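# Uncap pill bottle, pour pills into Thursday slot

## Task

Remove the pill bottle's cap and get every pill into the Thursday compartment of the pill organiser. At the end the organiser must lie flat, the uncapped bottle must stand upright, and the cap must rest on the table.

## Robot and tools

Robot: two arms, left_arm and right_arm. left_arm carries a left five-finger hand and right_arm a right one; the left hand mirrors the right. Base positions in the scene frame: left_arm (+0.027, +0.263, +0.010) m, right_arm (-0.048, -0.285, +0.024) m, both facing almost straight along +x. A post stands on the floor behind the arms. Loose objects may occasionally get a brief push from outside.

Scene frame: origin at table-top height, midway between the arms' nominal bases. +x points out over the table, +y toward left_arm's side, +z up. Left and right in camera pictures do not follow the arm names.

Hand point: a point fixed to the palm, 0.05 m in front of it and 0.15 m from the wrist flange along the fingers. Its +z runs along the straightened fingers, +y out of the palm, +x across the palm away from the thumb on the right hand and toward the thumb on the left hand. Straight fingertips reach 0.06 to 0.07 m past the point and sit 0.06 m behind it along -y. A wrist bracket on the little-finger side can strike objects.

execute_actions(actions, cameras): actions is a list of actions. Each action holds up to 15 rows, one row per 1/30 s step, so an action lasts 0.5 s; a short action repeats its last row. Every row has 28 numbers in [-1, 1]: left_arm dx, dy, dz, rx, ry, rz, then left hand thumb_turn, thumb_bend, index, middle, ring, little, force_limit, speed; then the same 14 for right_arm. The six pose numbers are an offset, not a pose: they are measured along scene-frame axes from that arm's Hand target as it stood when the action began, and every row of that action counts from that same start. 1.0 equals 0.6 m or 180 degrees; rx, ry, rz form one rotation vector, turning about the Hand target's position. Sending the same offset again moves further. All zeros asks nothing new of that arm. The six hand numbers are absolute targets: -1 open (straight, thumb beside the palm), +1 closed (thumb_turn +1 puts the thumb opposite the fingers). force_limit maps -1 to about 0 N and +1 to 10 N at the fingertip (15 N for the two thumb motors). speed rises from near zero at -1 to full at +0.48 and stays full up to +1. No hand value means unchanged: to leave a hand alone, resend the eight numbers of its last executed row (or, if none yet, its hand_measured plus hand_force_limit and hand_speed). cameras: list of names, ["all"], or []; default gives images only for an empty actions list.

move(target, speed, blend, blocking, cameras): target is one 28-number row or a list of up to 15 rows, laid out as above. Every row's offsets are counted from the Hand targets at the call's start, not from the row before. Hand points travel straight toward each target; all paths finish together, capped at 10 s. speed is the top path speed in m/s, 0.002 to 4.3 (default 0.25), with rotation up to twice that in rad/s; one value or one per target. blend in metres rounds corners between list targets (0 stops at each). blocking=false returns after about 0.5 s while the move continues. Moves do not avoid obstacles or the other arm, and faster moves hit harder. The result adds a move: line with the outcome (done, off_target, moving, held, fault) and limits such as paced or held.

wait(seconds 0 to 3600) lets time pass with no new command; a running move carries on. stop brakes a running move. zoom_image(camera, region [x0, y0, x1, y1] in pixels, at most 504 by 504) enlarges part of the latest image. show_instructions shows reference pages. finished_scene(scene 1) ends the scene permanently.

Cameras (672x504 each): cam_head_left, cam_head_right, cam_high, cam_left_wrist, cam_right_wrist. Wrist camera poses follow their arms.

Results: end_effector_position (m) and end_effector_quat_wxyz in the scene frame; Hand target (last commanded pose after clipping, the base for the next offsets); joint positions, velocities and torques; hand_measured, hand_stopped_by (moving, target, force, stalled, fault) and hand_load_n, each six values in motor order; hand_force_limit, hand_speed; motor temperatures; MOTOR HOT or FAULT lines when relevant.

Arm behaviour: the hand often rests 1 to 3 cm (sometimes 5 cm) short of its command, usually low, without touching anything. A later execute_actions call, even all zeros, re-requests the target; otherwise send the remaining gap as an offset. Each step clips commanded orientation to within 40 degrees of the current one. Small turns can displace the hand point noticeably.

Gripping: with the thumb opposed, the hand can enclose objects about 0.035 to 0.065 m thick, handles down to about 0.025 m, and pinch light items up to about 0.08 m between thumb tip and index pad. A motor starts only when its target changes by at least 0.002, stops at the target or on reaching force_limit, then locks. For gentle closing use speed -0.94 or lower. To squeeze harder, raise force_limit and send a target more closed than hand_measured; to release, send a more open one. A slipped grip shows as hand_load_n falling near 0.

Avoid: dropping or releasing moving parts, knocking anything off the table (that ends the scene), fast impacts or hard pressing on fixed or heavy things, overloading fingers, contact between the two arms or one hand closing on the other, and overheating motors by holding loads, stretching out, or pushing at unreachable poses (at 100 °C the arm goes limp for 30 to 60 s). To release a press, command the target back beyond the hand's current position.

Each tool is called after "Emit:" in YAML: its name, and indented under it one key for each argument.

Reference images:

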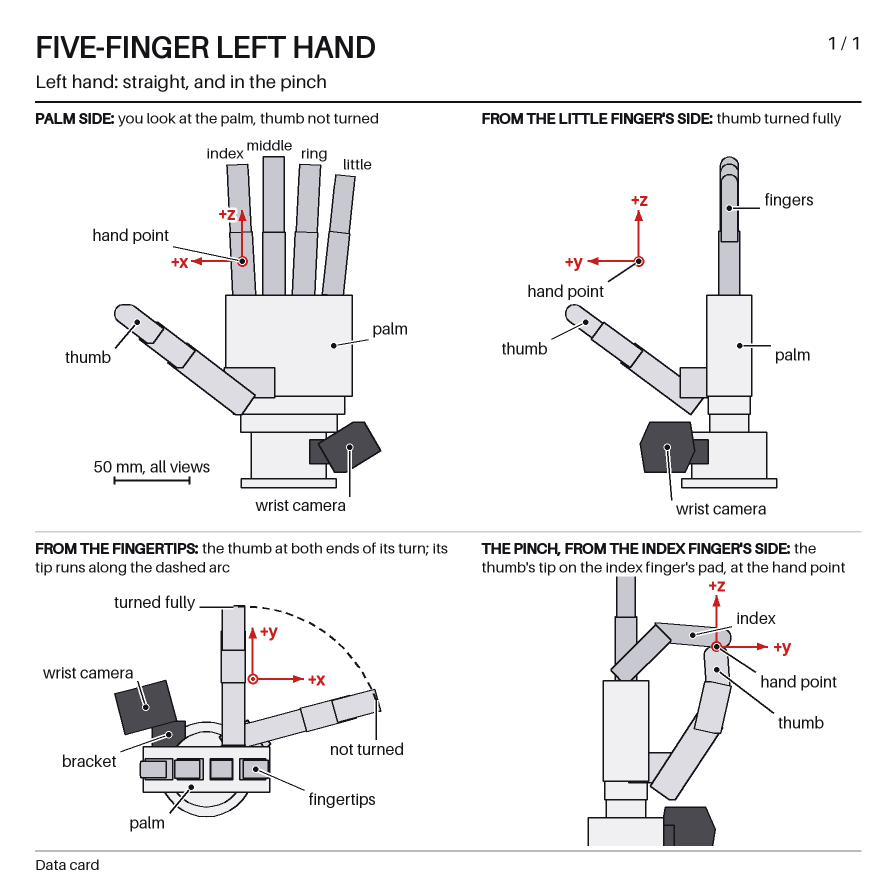

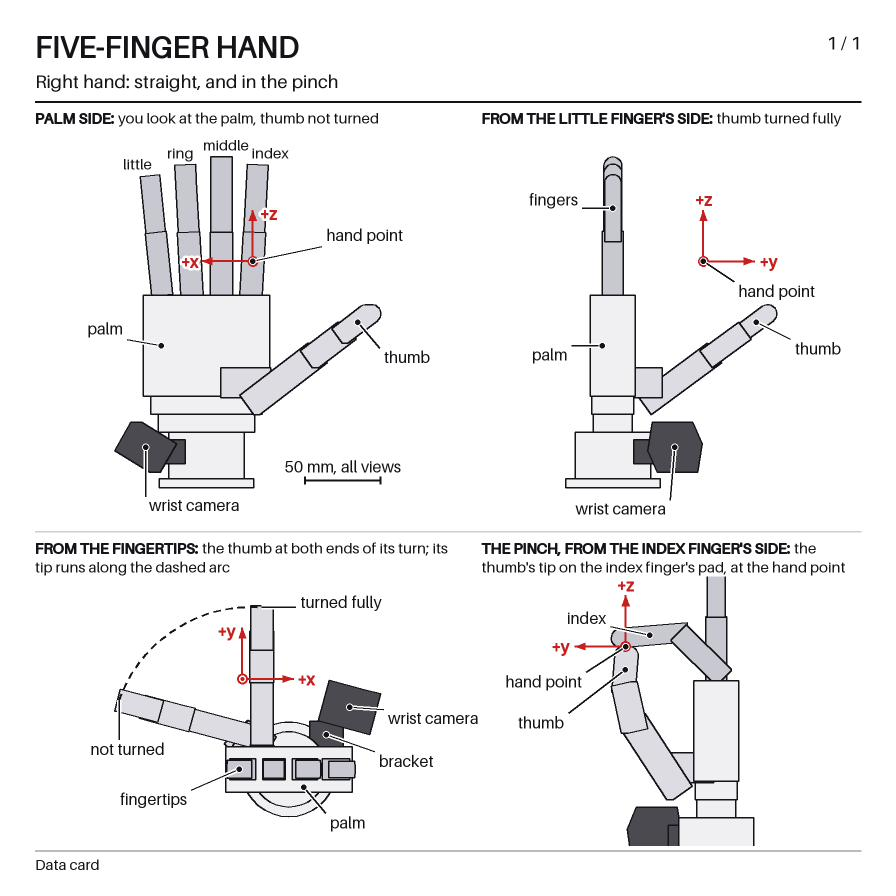

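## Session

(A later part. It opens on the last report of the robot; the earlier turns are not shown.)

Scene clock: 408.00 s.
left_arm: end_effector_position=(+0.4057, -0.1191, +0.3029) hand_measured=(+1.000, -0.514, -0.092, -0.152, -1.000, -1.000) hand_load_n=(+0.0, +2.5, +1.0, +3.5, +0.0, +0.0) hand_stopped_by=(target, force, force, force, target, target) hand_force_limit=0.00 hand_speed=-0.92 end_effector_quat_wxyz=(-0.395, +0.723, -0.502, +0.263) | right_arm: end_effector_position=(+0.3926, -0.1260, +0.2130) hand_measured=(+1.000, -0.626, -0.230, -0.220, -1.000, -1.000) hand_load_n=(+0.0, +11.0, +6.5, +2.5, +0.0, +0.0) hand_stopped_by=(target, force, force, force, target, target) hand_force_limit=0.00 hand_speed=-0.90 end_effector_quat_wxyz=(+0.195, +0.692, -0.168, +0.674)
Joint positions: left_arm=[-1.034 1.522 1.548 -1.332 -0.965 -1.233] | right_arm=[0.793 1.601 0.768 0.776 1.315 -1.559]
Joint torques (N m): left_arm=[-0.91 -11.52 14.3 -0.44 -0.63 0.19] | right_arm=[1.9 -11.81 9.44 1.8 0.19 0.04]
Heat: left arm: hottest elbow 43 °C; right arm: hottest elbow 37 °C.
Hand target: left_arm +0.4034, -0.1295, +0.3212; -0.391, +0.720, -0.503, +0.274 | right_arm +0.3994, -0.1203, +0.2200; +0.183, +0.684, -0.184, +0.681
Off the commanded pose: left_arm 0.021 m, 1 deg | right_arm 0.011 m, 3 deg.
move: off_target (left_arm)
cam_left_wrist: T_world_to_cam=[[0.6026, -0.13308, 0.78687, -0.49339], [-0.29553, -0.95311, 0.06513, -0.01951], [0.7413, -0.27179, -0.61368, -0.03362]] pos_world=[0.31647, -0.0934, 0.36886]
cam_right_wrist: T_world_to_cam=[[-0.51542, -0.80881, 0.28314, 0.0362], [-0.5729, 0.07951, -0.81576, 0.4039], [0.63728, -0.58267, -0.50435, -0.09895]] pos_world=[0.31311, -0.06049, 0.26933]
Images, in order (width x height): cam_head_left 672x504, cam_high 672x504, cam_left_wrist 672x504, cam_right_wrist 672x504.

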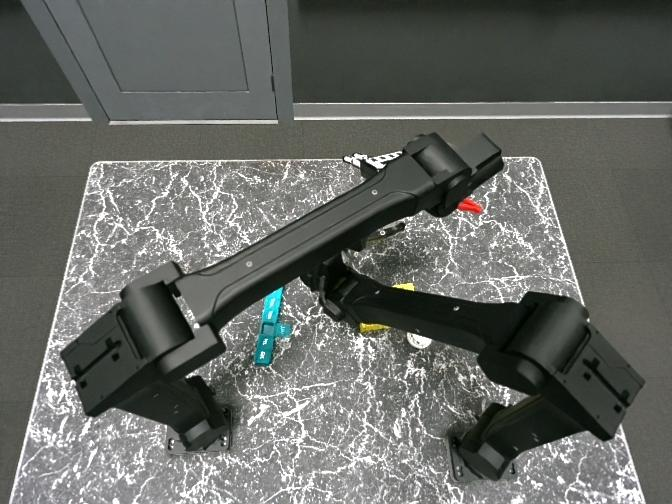

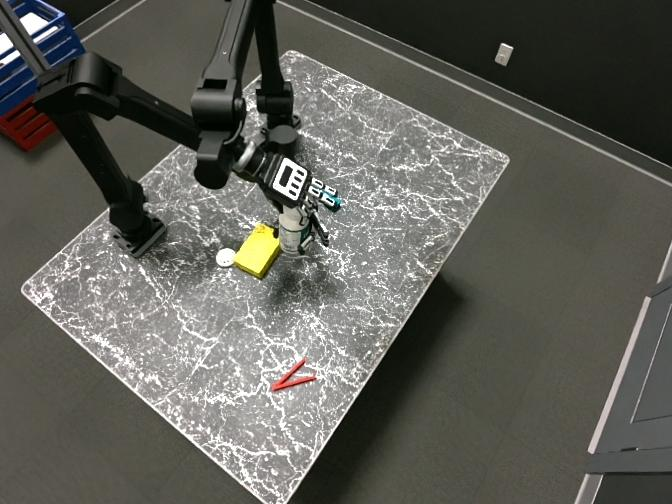

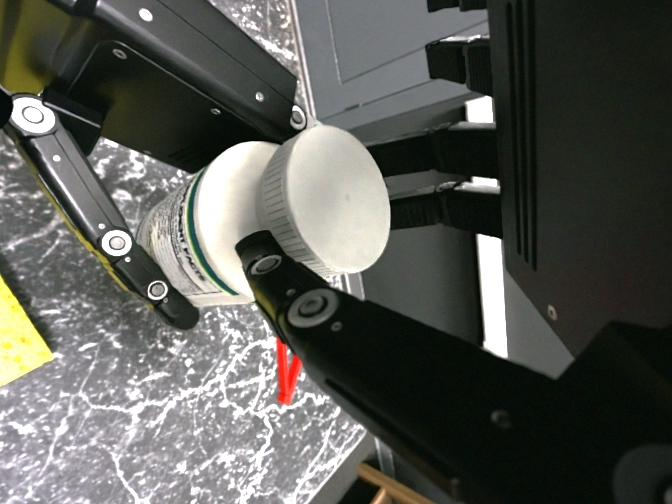

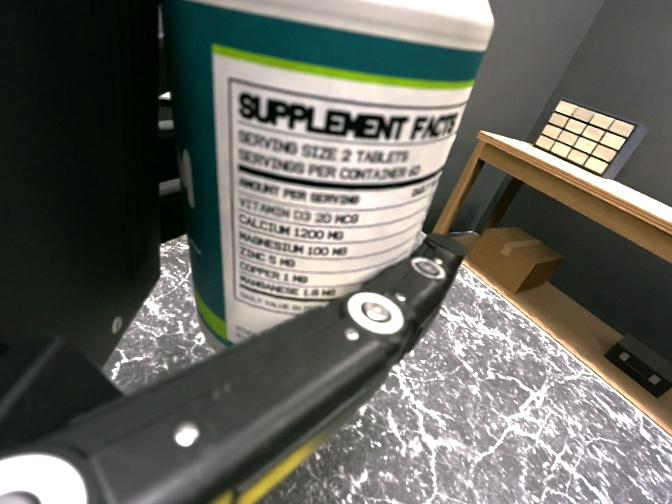

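Emit:
move:
  target: [0,0,0.033,0,0,0,1,0.2,0.2,0.2,-1,-1,0.0,-0.92,0,0,0,0,0,0,1,0.3,0.3,0.3,-1,-1,0.0,-0.9]
  speed: 0.05
  cameras: ["cam_left_wrist", "cam_right_wrist","cam_high"]

Scene clock: 418.00 s.
left_arm: end_effector_position=(+0.4051, -0.1183, +0.3061) hand_measured=(+1.000, -0.514, -0.092, -0.152, -1.000, -1.000) hand_load_n=(+0.0, +3.0, +2.5, +2.5, +0.0, +0.0) hand_stopped_by=(target, force, force, force, target, target) hand_force_limit=0.00 hand_speed=-0.92 end_effector_quat_wxyz=(-0.401, +0.719, -0.509, +0.250) | right_arm: end_effector_position=(+0.3933, -0.1253, +0.2149) hand_measured=(+1.000, -0.626, -0.230, -0.220, -1.000, -1.000) hand_load_n=(+0.0, +11.5, +6.5, +2.0, +0.0, +0.0) hand_stopped_by=(target, force, force, force, target, target) hand_force_limit=0.00 hand_speed=-0.90 end_effector_quat_wxyz=(+0.194, +0.690, -0.171, +0.676)
Joint positions: left_arm=[-1.034 1.541 1.583 -1.383 -0.965 -1.234] | right_arm=[0.793 1.601 0.772 0.781 1.317 -1.561]
Joint torques (N m): left_arm=[-0.85 -12.92 15.76 -0.47 -0.64 0.16] | right_arm=[1.9 -11.81 9.07 1.66 0.07 0.09]
Heat: left arm: hottest elbow 45 °C; right arm: hottest elbow 37 °C.
Hand target: left_arm +0.4034, -0.1295, +0.3410; -0.391, +0.720, -0.503, +0.274 | right_arm +0.3994, -0.1203, +0.2199; +0.183, +0.685, -0.184, +0.681
Off the commanded pose: left_arm 0.037 m, 3 deg | right_arm 0.009 m, 2 deg.
move: off_target (left_arm)
cam_left_wrist: T_world_to_cam=[[0.61672, -0.15459, 0.77186, -0.49905], [-0.29401, -0.9548, 0.04369, -0.01339], [0.73022, -0.25388, -0.63429, -0.01805]] pos_world=[0.31702, -0.09451, 0.37433]
cam_right_wrist: T_world_to_cam=[[-0.51919, -0.80875, 0.27634, 0.03953], [-0.56813, 0.08504, -0.81853, 0.40525], [0.63849, -0.58197, -0.50363, -0.09861]] pos_world=[0.31372, -0.05988, 0.27113]
Images, in order (width x height): cam_high 672x504, cam_left_wrist 672x504, cam_right_wrist 672x504.

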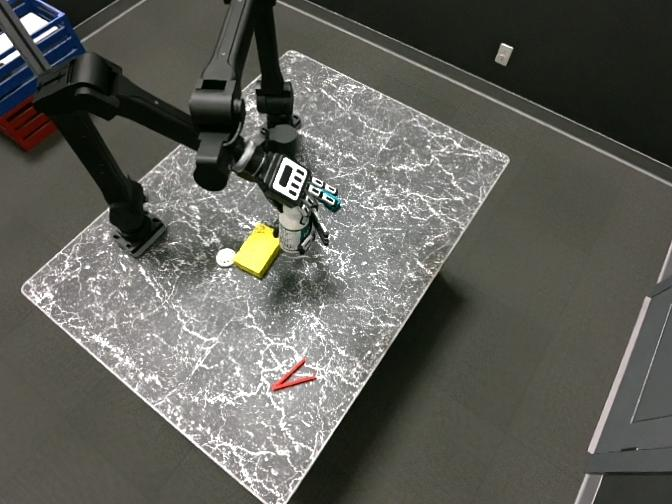

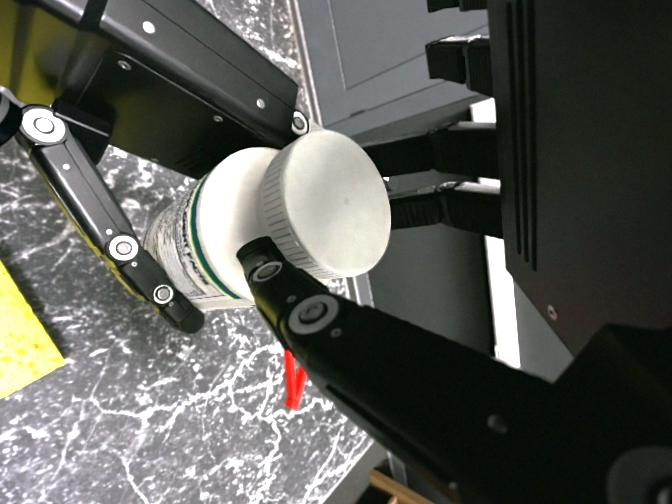

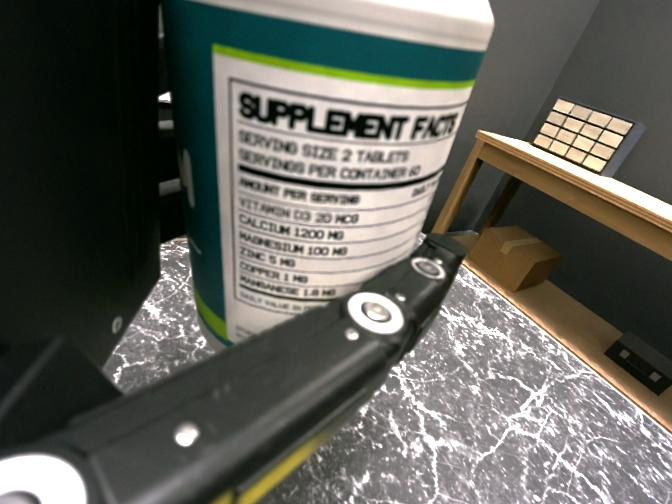

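Emit:
move:
  target:
    - [0,0,-0.040,0,0,0,1,0.2,0.2,0.2,-1,-1,0.0,-0.92,0,0,0,0,0,0,1,0.3,0.3,0.3,-1,-1,0.0,-0.9]
    - [0,0,-0.040,0,0,0,1,-0.68,-0.35,-0.38,-1,-1,-0.5,-0.5,0,0,0,0,0,0,1,0.3,0.3,0.3,-1,-1,0.0,-0.9]
    - [0,0,0.03,0,0,0,1,-0.68,-0.35,-0.38,-1,-1,-0.5,-0.5,0,0,0,0,0,0,1,0.3,0.3,0.3,-1,-1,0.0,-0.9]
    - [-0.0207,0.0192,0.02,0,0,-0.3611,1,-0.68,-0.35,-0.38,-1,-1,-0.5,-0.5,0,0,0,0,0,0,1,0.3,0.3,0.3,-1,-1,0.0,-0.9]
  speed: 0.15
  blend: [0,0,0.01,0]
  cameras: ["cam_left_wrist", "cam_right_wrist"]

Scene clock: 432.93 s.
left_arm: end_effector_position=(+0.3844, -0.1220, +0.3436) hand_measured=(+1.000, -0.680, -0.350, -0.380, -1.000, -1.000) hand_load_n=(+0.0, +0.0, +0.0, +0.0, +0.0, +0.0) hand_stopped_by=(target, target, target, target, target, target) hand_force_limit=-0.50 hand_speed=-0.50 end_effector_quat_wxyz=(+0.173, -0.339, +0.819, -0.430) | right_arm: end_effector_position=(+0.3932, -0.1255, +0.2148) hand_measured=(+1.000, -0.626, -0.230, -0.220, -1.000, -1.000) hand_load_n=(+0.0, +10.5, +6.0, +4.0, +0.0, +0.0) hand_stopped_by=(target, force, force, force, target, target) hand_force_limit=0.00 hand_speed=-0.90 end_effector_quat_wxyz=(+0.193, +0.690, -0.172, +0.676)
Joint positions: left_arm=[-0.769 1.228 1.296 -0.675 0.036 0.016] | right_arm=[0.793 1.601 0.772 0.781 1.319 -1.558]
Joint torques (N m): left_arm=[1.73 -9.7 11.34 1.98 0.31 0.18] | right_arm=[1.9 -11.81 9.07 1.68 0 0.03]
Heat: left arm: hottest elbow 45 °C; right arm: hottest elbow 38 °C.
Hand target: left_arm +0.3910, -0.1179, +0.3530; +0.182, -0.337, +0.811, -0.441 | right_arm +0.3994, -0.1203, +0.2199; +0.183, +0.684, -0.184, +0.681
Off the commanded pose: left_arm 0.012 m, 2 deg | right_arm 0.010 m, 2 deg.
move: off_target (left_arm); target 2's new numbers were sent with left_arm's hand 0.014 m and 2 deg from that target
cam_left_wrist: T_world_to_cam=[[0.14961, -0.60553, 0.78163, -0.39466], [-0.98828, -0.11576, 0.09949, 0.32546], [0.03024, -0.78736, -0.61575, 0.21754]] pos_world=[0.37411, -0.03002, 0.41005]
cam_right_wrist: T_world_to_cam=[[-0.5208, -0.80858, 0.27378, 0.04059], [-0.56685, 0.08775, -0.81914, 0.40499], [0.63832, -0.5818, -0.50404, -0.09841]] pos_world=[0.31352, -0.05998, 0.27103]

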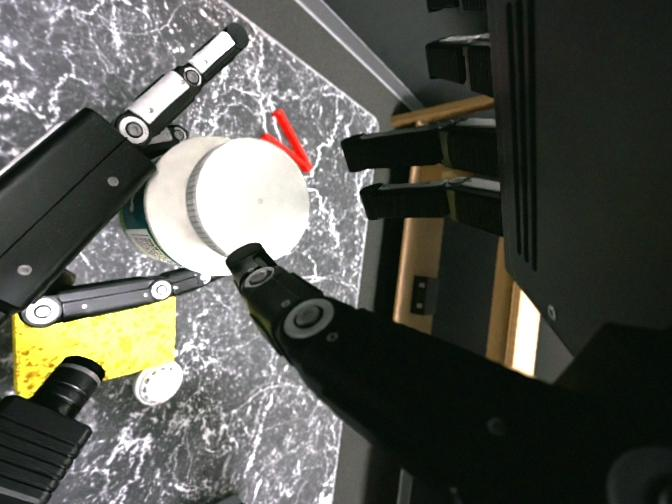

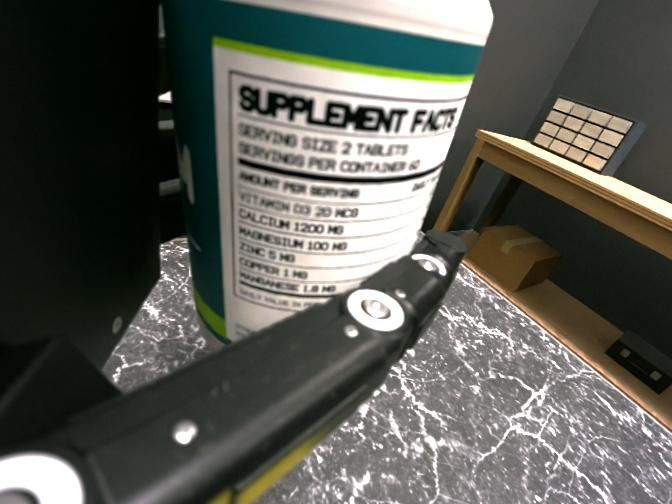

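Emit:
move:
  target: [-0.0022,0.0123,-0.060,0,0,0,1,-0.68,-0.35,-0.38,-1,-1,-0.5,-0.5,0,0,0,0,0,0,1,0.3,0.3,0.3,-1,-1,0.0,-0.9]
  speed: 0.08
  cameras: ["cam_left_wrist"]

Scene clock: 440.77 s.
left_arm: end_effector_position=(+0.3830, -0.1146, +0.3071) hand_measured=(+1.000, -0.680, -0.350, -0.380, -1.000, -1.000) hand_load_n=(+0.0, +0.0, +0.0, +0.0, +0.0, +0.0) hand_stopped_by=(target, target, target, target, target, target) hand_force_limit=-0.50 hand_speed=-0.50 end_effector_quat_wxyz=(+0.173, -0.339, +0.819, -0.429) | right_arm: end_effector_position=(+0.3932, -0.1255, +0.2148) hand_measured=(+1.000, -0.626, -0.230, -0.220, -1.000, -1.000) hand_load_n=(+0.0, +10.5, +6.0, +3.5, +0.0, +0.0) hand_stopped_by=(target, force, force, force, target, target) hand_force_limit=0.00 hand_speed=-0.90 end_effector_quat_wxyz=(+0.193, +0.690, -0.172, +0.676)
Joint positions: left_arm=[-0.757 1.211 1.186 -0.584 0.046 0.023] | right_arm=[0.793 1.601 0.772 0.781 1.319 -1.558]
Joint torques (N m): left_arm=[1.85 -9.58 11.32 1.98 0.32 0.22] | right_arm=[1.9 -11.81 9.07 1.66 0 0.03]
Heat: left arm: hottest elbow 45 °C; right arm: hottest elbow 38 °C.
Hand target: left_arm +0.3897, -0.1105, +0.3171; +0.183, -0.337, +0.811, -0.441 | right_arm +0.3994, -0.1203, +0.2199; +0.183, +0.684, -0.184, +0.681
Off the commanded pose: left_arm 0.013 m, 2 deg | right_arm 0.010 m, 2 deg.
move: off_target (left_arm)
cam_left_wrist: T_world_to_cam=[[0.14966, -0.6065, 0.78087, -0.36129], [-0.98831, -0.11504, 0.10007, 0.32845], [0.02913, -0.78672, -0.61662, 0.20174]] pos_world=[0.37281, -0.02262, 0.37365]

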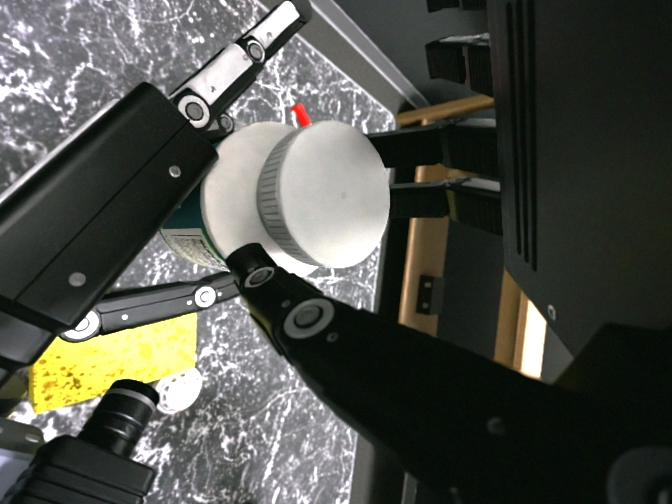

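Emit:
move:
  target:
    - [0,0,0.012,0,0,0,1,-0.68,-0.35,-0.38,-1,-1,-0.5,-0.9,0,0,0,0,0,0,1,0.3,0.3,0.3,-1,-1,0.0,-0.9]
    - [0,0,0.012,0,0,0,1,0.1,0.1,0.1,-1,-1,0.1,-0.92,0,0,0,0,0,0,1,0.3,0.3,0.3,-1,-1,0.0,-0.9]
  speed: 0.08
  cameras: ["cam_left_wrist"]

Scene clock: 445.87 s.
left_arm: end_effector_position=(+0.3834, -0.1151, +0.3093) hand_measured=(+1.000, -0.514, -0.054, -0.150, -1.000, -1.000) hand_load_n=(+0.0, +8.0, +6.5, +5.5, +0.0, +0.0) hand_stopped_by=(target, force, force, force, target, target) hand_force_limit=0.10 hand_speed=-0.92 end_effector_quat_wxyz=(+0.174, -0.338, +0.818, -0.433) | right_arm: end_effector_position=(+0.3933, -0.1253, +0.2146) hand_measured=(+1.000, -0.626, -0.230, -0.220, -1.000, -1.000) hand_load_n=(+0.0, +11.0, +6.5, +2.5, +0.0, +0.0) hand_stopped_by=(target, force, force, force, target, target) hand_force_limit=0.00 hand_speed=-0.90 end_effector_quat_wxyz=(+0.192, +0.690, -0.173, +0.676)
Joint positions: left_arm=[-0.757 1.209 1.186 -0.579 0.046 0.023] | right_arm=[0.793 1.601 0.772 0.781 1.319 -1.555]
Joint torques (N m): left_arm=[1.79 -9.35 12.93 1.13 0.29 0.21] | right_arm=[1.85 -11.81 9.06 1.65 0.01 0]
Heat: left arm: hottest elbow 45 °C; right arm: hottest elbow 38 °C.
Hand target: left_arm +0.3897, -0.1105, +0.3242; +0.183, -0.337, +0.811, -0.441 | right_arm +0.3994, -0.1203, +0.2199; +0.183, +0.685, -0.184, +0.681
Off the commanded pose: left_arm 0.017 m, 2 deg | right_arm 0.010 m, 2 deg.
move: off_target (left_arm); target 2's new numbers were sent with left_arm's hand 0.019 m and 2 deg from that target
cam_left_wrist: T_world_to_cam=[[0.14508, -0.60225, 0.78502, -0.36244], [-0.9889, -0.11391, 0.09538, 0.33039], [0.03198, -0.79014, -0.61209, 0.19972]] pos_world=[0.37292, -0.02284, 0.37526]

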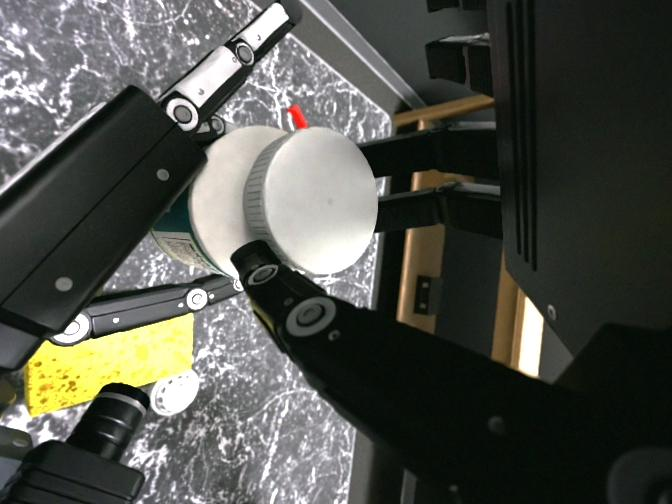

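Emit:
move:
  target:
    - [-0.003,-0.0177,-0.0100,0,0,0.1111,1,0.1,0.1,0.1,-1,-1,0.1,-0.92,0,0,0,0,0,0,1,0.3,0.3,0.3,-1,-1,0.0,-0.9]
    - [-0.0005,-0.0277,-0.0037,0,0,0.2222,1,0.1,0.1,0.1,-1,-1,0.1,-0.92,0,0,0,0,0,0,1,0.3,0.3,0.3,-1,-1,0.0,-0.9]
    - [0.003,-0.0333,0.005,0,0,0.3333,1,0.1,0.1,0.1,-1,-1,0.1,-0.92,0,0,0,0,0,0,1,0.3,0.3,0.3,-1,-1,0.0,-0.9]
  speed: 0.15
  blend: 0.01
  cameras: ["cam_left_wrist", "cam_right_wrist"]

Scene clock: 458.63 s.
left_arm: end_effector_position=(+0.3998, -0.1204, +0.3068) hand_measured=(+1.000, -0.514, -0.052, -0.150, -1.000, -1.000) hand_load_n=(+1.0, +2.5, +0.5, +6.0, +0.0, +0.0) hand_stopped_by=(target, force, force, force, target, target) hand_force_limit=0.10 hand_speed=-0.92 end_effector_quat_wxyz=(-0.383, +0.705, -0.526, +0.282) | right_arm: end_effector_position=(+0.3914, -0.1222, +0.2150) hand_measured=(+1.000, -0.626, -0.230, -0.220, -1.000, -1.000) hand_load_n=(+3.5, +12.0, +7.0, +1.0, +0.0, +0.0) hand_stopped_by=(target, force, force, force, target, target) hand_force_limit=0.00 hand_speed=-0.90 end_effector_quat_wxyz=(+0.193, +0.691, -0.169, +0.676)
Joint positions: left_arm=[-1.037 1.47 1.492 -1.223 -0.943 -1.117] | right_arm=[0.801 1.601 0.772 0.781 1.321 -1.563]
Joint torques (N m): left_arm=[-1.67 -11.46 14.37 -0.68 -0.5 0.24] | right_arm=[1.14 -11.81 9.05 1.7 -0.11 0.06]
Heat: left arm: hottest elbow 45 °C; right arm: hottest elbow 38 °C.
Hand target: left_arm +0.3915, -0.1306, +0.3272; -0.379, +0.698, -0.534, +0.291 | right_arm +0.3994, -0.1204, +0.2200; +0.183, +0.684, -0.184, +0.681
Off the commanded pose: left_arm 0.024 m, 2 deg | right_arm 0.010 m, 2 deg.
move: off_target (left_arm)
cam_left_wrist: T_world_to_cam=[[0.58723, -0.16926, 0.79152, -0.49268], [-0.36512, -0.92814, 0.0724, 0.00588], [0.72239, -0.33151, -0.60684, -0.02894]] pos_world=[0.31237, -0.08753, 0.37198]
cam_right_wrist: T_world_to_cam=[[-0.5153, -0.81072, 0.27783, 0.03897], [-0.56898, 0.08121, -0.81833, 0.40383], [0.64088, -0.57977, -0.50313, -0.09622]] pos_world=[0.31152, -0.05699, 0.27123]

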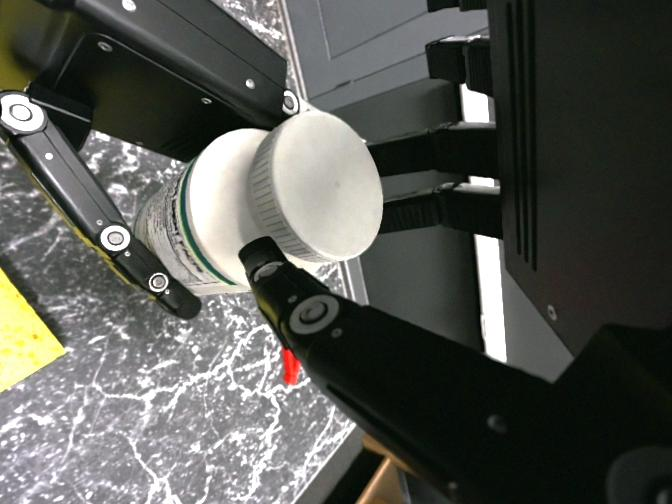

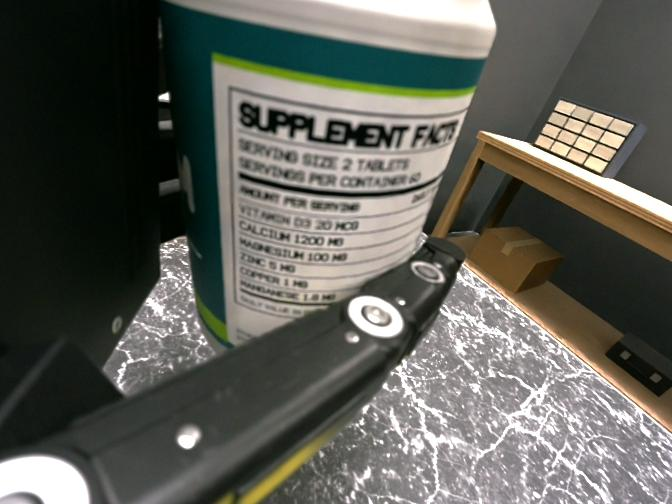

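Emit:
zoom_image:
  camera: "cam_left_wrist"
  region: [180, 90, 420, 330]

Scaled by 2.100 from the camera's image (finer frame: 960x720).

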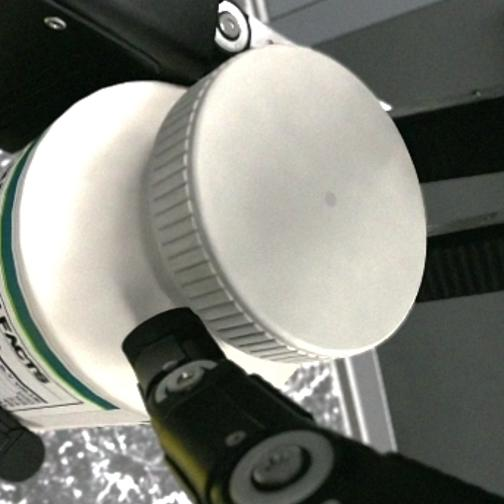

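Emit:
move:
  target:
    - [0,0,0.0,0,0,0,1,-0.68,-0.35,-0.38,-1,-1,-0.5,-0.5,0,0,0,0,0,0,1,0.3,0.3,0.3,-1,-1,0.0,-0.9]
    - [0,0,0.05,0,0,0,1,-0.68,-0.35,-0.38,-1,-1,-0.5,-0.5,0,0,0,0,0,0,1,0.3,0.3,0.3,-1,-1,0.0,-0.9]
    - [-0.0092,0.0477,0.04,0,0,-0.5,1,-0.68,-0.35,-0.38,-1,-1,-0.5,-0.5,0,0,0,0,0,0,1,0.3,0.3,0.3,-1,-1,0.0,-0.9]
  speed: 0.2
  blend: [0,0.01,0]
  cameras: ["cam_left_wrist", "cam_right_wrist","cam_head_left","cam_head_right"]

Scene clock: 491.80 s.
left_arm: end_effector_position=(+0.3712, -0.1004, +0.3274) hand_measured=(+1.000, -0.680, -0.350, -0.380, -1.000, -1.000) hand_load_n=(+0.0, +0.0, +0.0, +0.0, +0.0, +0.0) hand_stopped_by=(target, target, target, target, target, target) hand_force_limit=-0.50 hand_speed=-0.50 end_effector_quat_wxyz=(+0.046, -0.121, +0.878, -0.462) | right_arm: end_effector_position=(+0.3917, -0.1219, +0.2148) hand_measured=(+1.000, -0.626, -0.230, -0.220, -1.000, -1.000) hand_load_n=(+0.0, +10.5, +6.5, +2.5, +0.0, +0.0) hand_stopped_by=(target, force, force, force, target, target) hand_force_limit=0.00 hand_speed=-0.90 end_effector_quat_wxyz=(+0.191, +0.691, -0.170, +0.677)
Joint positions: left_arm=[-0.608 1.292 1.328 -0.792 0.591 0.444] | right_arm=[0.801 1.601 0.772 0.781 1.32 -1.559]
Joint torques (N m): left_arm=[1.73 -8.82 16.06 0.73 0.63 0.22] | right_arm=[1.14 -11.81 9.06 1.69 -0.03 0.03]
Heat: left arm: hottest elbow 47 °C; right arm: hottest elbow 38 °C.
Hand target: left_arm +0.3860, -0.1019, +0.3512; +0.062, -0.116, +0.871, -0.473 | right_arm +0.3994, -0.1204, +0.2200; +0.183, +0.684, -0.184, +0.681
Off the commanded pose: left_arm 0.028 m, 3 deg | right_arm 0.009 m, 2 deg.
move: off_target (left_arm)
cam_left_wrist: T_world_to_cam=[[-0.15452, -0.594, 0.78949, -0.25549], [-0.91139, 0.39421, 0.11822, 0.33308], [-0.38144, -0.70126, -0.60227, 0.38196]] pos_world=[0.40979, -0.01521, 0.39237]
cam_right_wrist: T_world_to_cam=[[-0.51457, -0.81245, 0.27412, 0.03976], [-0.5676, 0.08314, -0.8191, 0.40361], [0.64268, -0.57707, -0.50393, -0.09658]] pos_world=[0.31162, -0.05698, 0.27103]
Images, in order (width x height): cam_head_left 672x504, cam_head_right 672x504, cam_left_wrist 672x504, cam_right_wrist 672x504.

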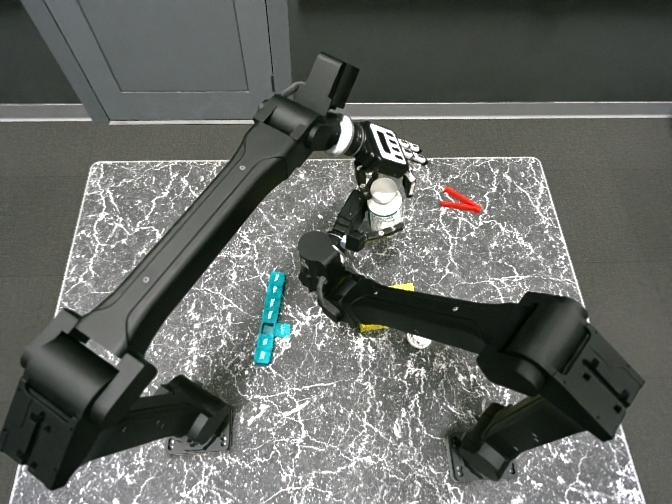

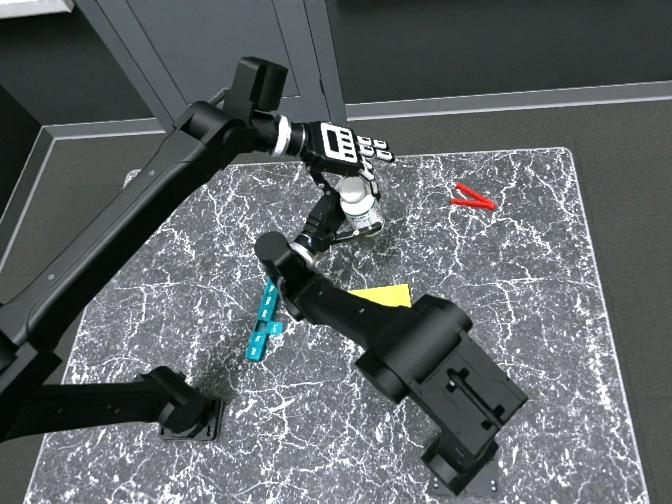

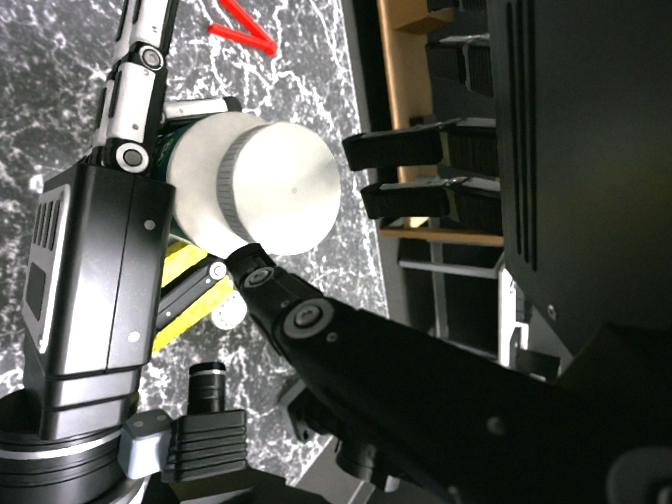

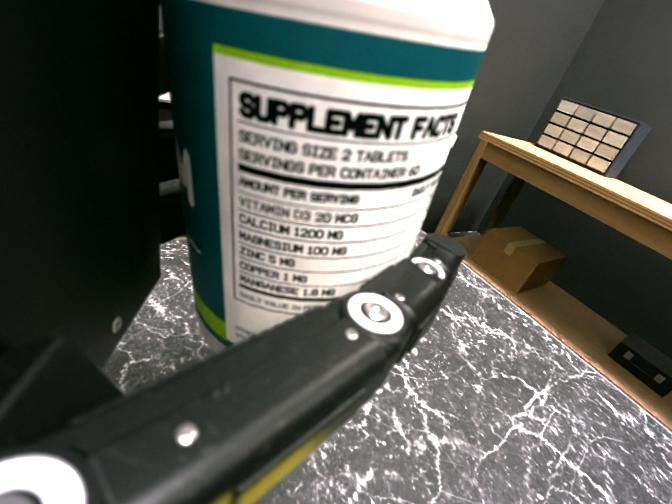

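Emit:
move:
  target: [0.0088,0.0022,-0.025,0,0,0,1,-0.68,-0.35,-0.38,-1,-1,-0.5,-0.5,0,0,0,0,0,0,1,0.3,0.3,0.3,-1,-1,0.0,-0.9]
  speed: 0.1
  cameras: ["cam_left_wrist"]

Scene clock: 498.67 s.
left_arm: end_effector_position=(+0.3767, -0.0995, +0.3231) hand_measured=(+1.000, -0.680, -0.350, -0.380, -1.000, -1.000) hand_load_n=(+0.0, +0.0, +0.0, +0.0, +0.0, +0.0) hand_stopped_by=(target, target, target, target, target, target) hand_force_limit=-0.50 hand_speed=-0.50 end_effector_quat_wxyz=(+0.045, -0.121, +0.878, -0.461) | right_arm: end_effector_position=(+0.3917, -0.1219, +0.2148) hand_measured=(+1.000, -0.626, -0.230, -0.220, -1.000, -1.000) hand_load_n=(+0.0, +10.5, +7.0, +2.5, +0.0, +0.0) hand_stopped_by=(target, force, force, force, target, target) hand_force_limit=0.00 hand_speed=-0.90 end_effector_quat_wxyz=(+0.191, +0.691, -0.170, +0.677)
Joint positions: left_arm=[-0.598 1.303 1.328 -0.786 0.598 0.453] | right_arm=[0.801 1.601 0.772 0.781 1.32 -1.559]
Joint torques (N m): left_arm=[1.9 -9.11 13.5 1.73 0.64 0.23] | right_arm=[1.14 -11.81 9.05 1.69 -0.03 0.03]
Motor temperatures (°C): left_arm=[28 30 48 28 32 32] | right_arm=[29 34 38 32 32 28]
Heat: left arm: hottest elbow 48 °C; right arm: hottest elbow 38 °C.
Hand target: left_arm +0.3912, -0.1006, +0.3362; +0.062, -0.116, +0.871, -0.473 | right_arm +0.3994, -0.1204, +0.2200; +0.183, +0.684, -0.184, +0.681
Off the commanded pose: left_arm 0.020 m, 3 deg | right_arm 0.009 m, 2 deg.
move: off_target (left_arm)
cam_left_wrist: T_world_to_cam=[[-0.15468, -0.59423, 0.78928, -0.25054], [-0.91095, 0.39502, 0.11887, 0.33792], [-0.38241, -0.70061, -0.60242, 0.38261]] pos_world=[0.41538, -0.01431, 0.38807]

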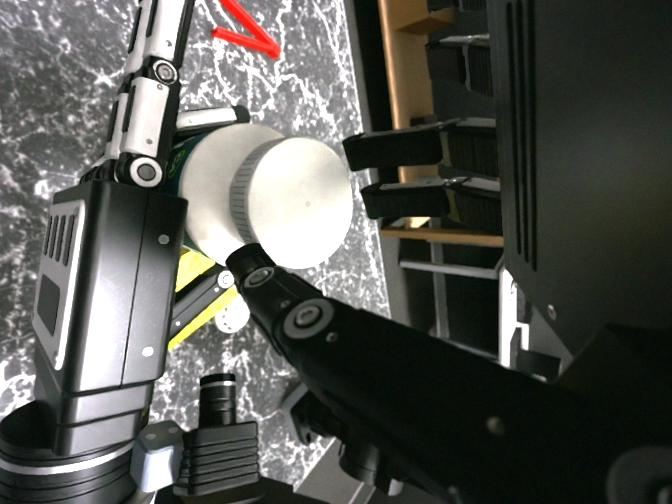

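Emit:
move:
  target: [0,0,-0.022,0,0,0,1,-0.68,-0.35,-0.38,-1,-1,-0.5,-0.5,0,0,0,0,0,0,1,0.3,0.3,0.3,-1,-1,0.0,-0.9]
  speed: 0.1
  cameras: ["cam_left_wrist"]

Scene clock: 501.27 s.
left_arm: end_effector_position=(+0.3816, -0.1028, +0.3243) hand_measured=(+1.000, -0.680, -0.350, -0.380, -1.000, -1.000) hand_load_n=(+0.0, +0.0, +0.0, +0.0, +0.0, +0.0) hand_stopped_by=(target, target, target, target, target, target) hand_force_limit=-0.50 hand_speed=-0.50 end_effector_quat_wxyz=(+0.055, -0.116, +0.873, -0.470) | right_arm: end_effector_position=(+0.3917, -0.1219, +0.2148) hand_measured=(+1.000, -0.626, -0.230, -0.220, -1.000, -1.000) hand_load_n=(+0.0, +10.5, +7.0, +2.5, -0.5, +0.0) hand_stopped_by=(target, force, force, force, target, target) hand_force_limit=0.00 hand_speed=-0.90 end_effector_quat_wxyz=(+0.191, +0.691, -0.170, +0.677)
Joint positions: left_arm=[-0.598 1.303 1.322 -0.751 0.598 0.454] | right_arm=[0.801 1.601 0.772 0.781 1.32 -1.559]
Joint torques (N m): left_arm=[1.79 -9.05 11.04 1.59 0.62 0.21] | right_arm=[1.14 -11.81 9.06 1.7 -0.03 0.03]
Heat: left arm: hottest elbow 48 °C; right arm: hottest elbow 38 °C.
Hand target: left_arm +0.3911, -0.1006, +0.3230; +0.062, -0.116, +0.871, -0.473 | right_arm +0.3994, -0.1204, +0.2200; +0.183, +0.684, -0.184, +0.681
Off the commanded pose: left_arm 0.010 m, 1 deg | right_arm 0.009 m, 2 deg.
move: done
cam_left_wrist: T_world_to_cam=[[-0.17412, -0.58174, 0.79452, -0.24567], [-0.9132, 0.39728, 0.09075, 0.35379], [-0.36844, -0.70976, -0.60042, 0.37606]] pos_world=[0.41885, -0.01655, 0.38888]

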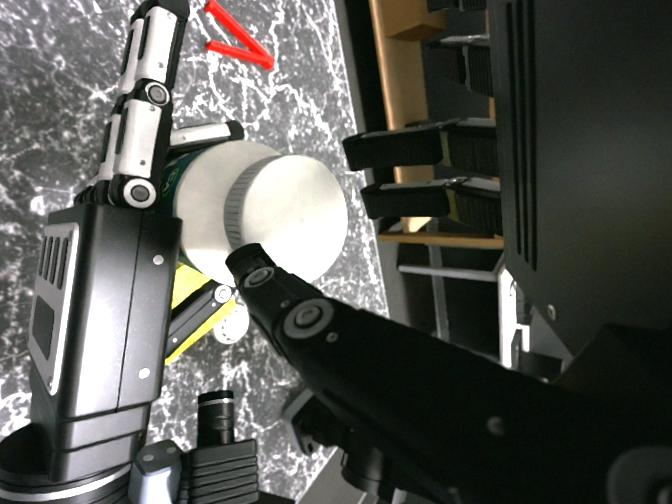

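Emit:
move:
  target: [-0.0087,0.0047,-0.028,0,0,0,1,-0.68,-0.35,-0.38,-1,-1,-0.5,-0.5,0,0,0,0,0,0,1,0.3,0.3,0.3,-1,-1,0.0,-0.9]
  speed: 0.1
  cameras: ["cam_left_wrist"]

Scene clock: 505.43 s.
left_arm: end_effector_position=(+0.3786, -0.1008, +0.2995) hand_measured=(+1.000, -0.680, -0.350, -0.380, -1.000, -1.000) hand_load_n=(+0.0, +0.0, +0.0, +0.0, +0.0, +0.0) hand_stopped_by=(target, target, target, target, target, target) hand_force_limit=-0.50 hand_speed=-0.50 end_effector_quat_wxyz=(+0.049, -0.119, +0.876, -0.465) | right_arm: end_effector_position=(+0.3917, -0.1219, +0.2148) hand_measured=(+1.000, -0.626, -0.230, -0.220, -1.000, -1.000) hand_load_n=(+0.0, +10.5, +7.0, +3.0, +0.0, +0.0) hand_stopped_by=(target, force, force, force, target, target) hand_force_limit=0.00 hand_speed=-0.90 end_effector_quat_wxyz=(+0.191, +0.691, -0.170, +0.677)
Joint positions: left_arm=[-0.598 1.303 1.262 -0.708 0.598 0.454] | right_arm=[0.801 1.601 0.772 0.781 1.32 -1.559]
Joint torques (N m): left_arm=[1.67 -10.17 11.19 1.66 0.58 0.2] | right_arm=[1.14 -11.87 9.06 1.69 -0.03 0.03]
Heat: left arm: hottest elbow 48 °C; right arm: hottest elbow 38 °C.
Hand target: left_arm +0.3859, -0.0978, +0.3062; +0.062, -0.116, +0.871, -0.473 | right_arm +0.3994, -0.1204, +0.2200; +0.183, +0.684, -0.184, +0.681
Off the commanded pose: left_arm 0.010 m, 2 deg | right_arm 0.009 m, 2 deg.
move: done
cam_left_wrist: T_world_to_cam=[[-0.16323, -0.58894, 0.79152, -0.22923], [-0.91188, 0.39632, 0.10683, 0.34698], [-0.37661, -0.70433, -0.60174, 0.36545]] pos_world=[0.41661, -0.01513, 0.36428]

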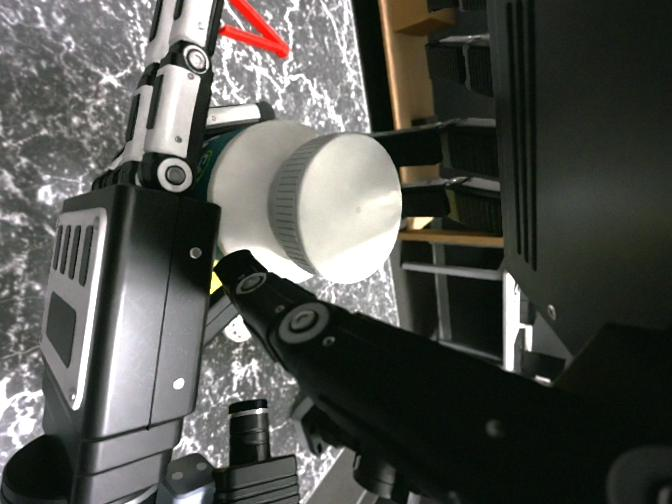

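Emit:
move:
  target: [-0.002,0.0,0.025,0,0,0,1,-0.68,-0.35,-0.38,-1,-1,-0.5,-0.5,0,0,0,0,0,0,1,0.3,0.3,0.3,-1,-1,0.0,-0.9]
  speed: 0.1
  cameras: ["cam_left_wrist"]

Scene clock: 508.73 s.
left_arm: end_effector_position=(+0.3769, -0.0997, +0.2983) hand_measured=(+1.000, -0.680, -0.350, -0.380, -1.000, -1.000) hand_load_n=(+0.0, +0.0, +0.0, +0.0, +0.0, +0.0) hand_stopped_by=(target, target, target, target, target, target) hand_force_limit=-0.50 hand_speed=-0.50 end_effector_quat_wxyz=(+0.046, -0.120, +0.877, -0.462) | right_arm: end_effector_position=(+0.3917, -0.1219, +0.2148) hand_measured=(+1.000, -0.626, -0.230, -0.220, -1.000, -1.000) hand_load_n=(+0.0, +11.0, +6.5, +2.5, -0.5, +0.0) hand_stopped_by=(target, force, force, force, target, target) hand_force_limit=0.00 hand_speed=-0.90 end_effector_quat_wxyz=(+0.191, +0.691, -0.170, +0.677)
Joint positions: left_arm=[-0.598 1.303 1.262 -0.718 0.598 0.454] | right_arm=[0.801 1.601 0.772 0.781 1.32 -1.559]
Joint torques (N m): left_arm=[1.55 -10.4 14.2 0.65 0.55 0.18] | right_arm=[1.14 -11.81 9.06 1.69 -0.03 0.03]
Heat: left arm: hottest elbow 47 °C; right arm: hottest elbow 38 °C.
Hand target: left_arm +0.3847, -0.0978, +0.3212; +0.062, -0.116, +0.871, -0.473 | right_arm +0.3994, -0.1204, +0.2200; +0.183, +0.684, -0.184, +0.681
Off the commanded pose: left_arm 0.024 m, 2 deg | right_arm 0.009 m, 2 deg.
move: off_target (left_arm)
cam_left_wrist: T_world_to_cam=[[-0.15698, -0.59303, 0.78973, -0.23021], [-0.91097, 0.39579, 0.11613, 0.34201], [-0.38144, -0.70119, -0.60236, 0.3672]] pos_world=[0.41549, -0.01441, 0.36327]

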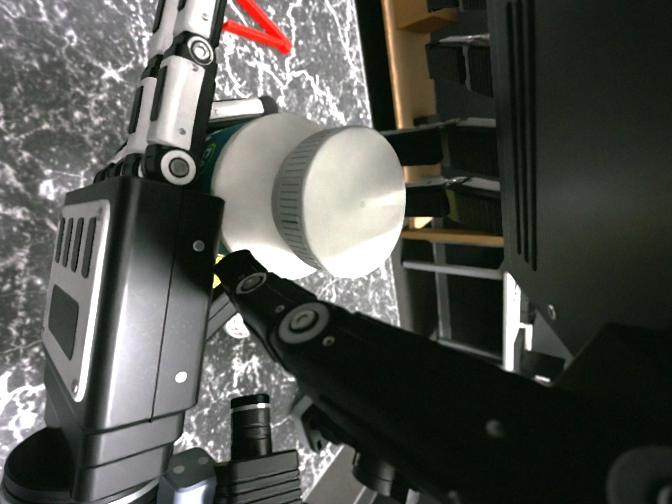

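Emit:
move:
  target:
    - [0,0.0,0.0583,0,0,0,1,-0.68,-0.35,-0.38,-1,-1,-0.5,-0.5,0,0,0,0,0,0,1,0.3,0.3,0.3,-1,-1,0.0,-0.9]
    - [-0.001,-0.0032,0.0583,0,0,0.0833,1,-0.68,-0.35,-0.38,-1,-1,-0.5,-0.5,0,0,0,0,0,0,1,0.3,0.3,0.3,-1,-1,0.0,-0.9]
    - [-0.001,-0.0032,-0.0062,0,0,0.0833,1,-0.68,-0.35,-0.38,-1,-1,-0.5,-0.5,0,0,0,0,0,0,1,0.3,0.3,0.3,-1,-1,0.0,-0.9]
  speed: 0.1
  cameras: ["cam_left_wrist"]

Scene clock: 522.47 s.
left_arm: end_effector_position=(+0.3876, -0.0930, +0.3086) hand_measured=(+1.000, -0.680, -0.350, -0.380, -1.000, -1.000) hand_load_n=(+0.0, +0.0, +0.0, +0.0, +0.0, +0.0) hand_stopped_by=(target, target, target, target, target, target) hand_force_limit=-0.50 hand_speed=-0.50 end_effector_quat_wxyz=(+0.118, -0.235, +0.853, -0.450) | right_arm: end_effector_position=(+0.3918, -0.1217, +0.2147) hand_measured=(+1.000, -0.626, -0.230, -0.220, -1.000, -1.000) hand_load_n=(+0.0, +11.0, +7.0, +2.5, +0.0, +0.0) hand_stopped_by=(target, force, force, force, target, target) hand_force_limit=0.00 hand_speed=-0.90 end_effector_quat_wxyz=(+0.190, +0.691, -0.170, +0.677)
Joint positions: left_arm=[-0.635 1.227 1.208 -0.629 0.349 0.241] | right_arm=[0.801 1.601 0.772 0.781 1.319 -1.558]
Joint torques (N m): left_arm=[-0.91 -9.58 11.25 1.95 0.17 0.05] | right_arm=[1.14 -11.81 9.06 1.69 -0.01 0.02]
Heat: left arm: hottest elbow 47 °C; right arm: hottest elbow 38 °C.
Hand target: left_arm +0.3842, -0.0996, +0.3175; +0.123, -0.228, +0.848, -0.461 | right_arm +0.3994, -0.1204, +0.2200; +0.183, +0.684, -0.184, +0.681
Off the commanded pose: left_arm 0.012 m, 2 deg | right_arm 0.009 m, 2 deg.
move: off_target (left_arm)
cam_left_wrist: T_world_to_cam=[[-0.00433, -0.62048, 0.78421, -0.29274], [-0.9863, 0.13195, 0.09896, 0.35793], [-0.16488, -0.77304, -0.61255, 0.29468]] pos_world=[0.40035, -0.00107, 0.37466]

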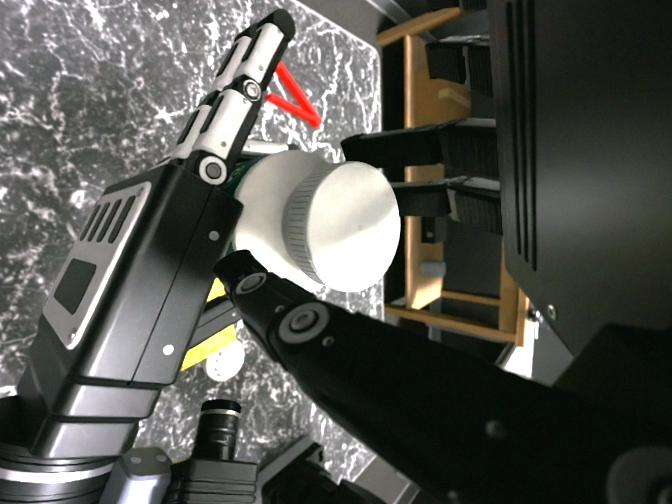

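Emit:
move:
  target:
    - [0,0.0,0.04,0,0,0,1,-0.68,-0.35,-0.38,-1,-1,-0.5,-0.5,0,0,0,0,0,0,1,0.3,0.3,0.3,-1,-1,0.0,-0.9]
    - [-0.0037,-0.0102,0.04,0,0,0,1,-0.68,-0.35,-0.38,-1,-1,-0.5,-0.5,0,0,0,0,0,0,1,0.3,0.3,0.3,-1,-1,0.0,-0.9]
  speed: 0.1
  cameras: ["cam_left_wrist"]

Scene clock: 528.77 s.
left_arm: end_effector_position=(+0.3795, -0.0952, +0.3067) hand_measured=(+1.000, -0.680, -0.350, -0.380, -1.000, -1.000) hand_load_n=(+0.0, +0.0, +0.0, +0.0, +0.0, -0.5) hand_stopped_by=(target, target, target, target, target, target) hand_force_limit=-0.50 hand_speed=-0.50 end_effector_quat_wxyz=(+0.111, -0.238, +0.858, -0.441) | right_arm: end_effector_position=(+0.3918, -0.1217, +0.2147) hand_measured=(+1.000, -0.626, -0.230, -0.220, -1.000, -1.000) hand_load_n=(+0.0, +11.0, +7.0, +2.5, +0.0, +0.0) hand_stopped_by=(target, force, force, force, target, target) hand_force_limit=0.00 hand_speed=-0.90 end_effector_quat_wxyz=(+0.190, +0.691, -0.170, +0.677)
Joint positions: left_arm=[-0.651 1.227 1.213 -0.657 0.337 0.232] | right_arm=[0.801 1.601 0.772 0.781 1.319 -1.558]
Joint torques (N m): left_arm=[-0.79 -9.52 16.28 0.85 0.16 0.03] | right_arm=[1.14 -11.81 9.06 1.69 -0.01 0.02]
Heat: left arm: hottest elbow 46 °C; right arm: hottest elbow 38 °C.
Hand target: left_arm +0.3820, -0.1058, +0.3416; +0.123, -0.228, +0.848, -0.461 | right_arm +0.3994, -0.1204, +0.2200; +0.183, +0.684, -0.184, +0.681
Off the commanded pose: left_arm 0.037 m, 3 deg | right_arm 0.009 m, 2 deg.
move: off_target (left_arm)
cam_left_wrist: T_world_to_cam=[[0.01132, -0.63247, 0.7745, -0.29666], [-0.98382, 0.13145, 0.12172, 0.34247], [-0.17879, -0.76335, -0.62075, 0.29924]] pos_world=[0.39378, -0.00422, 0.37384]

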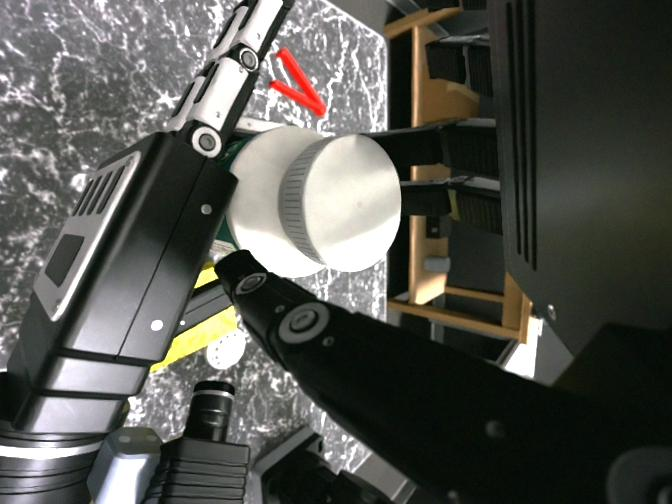

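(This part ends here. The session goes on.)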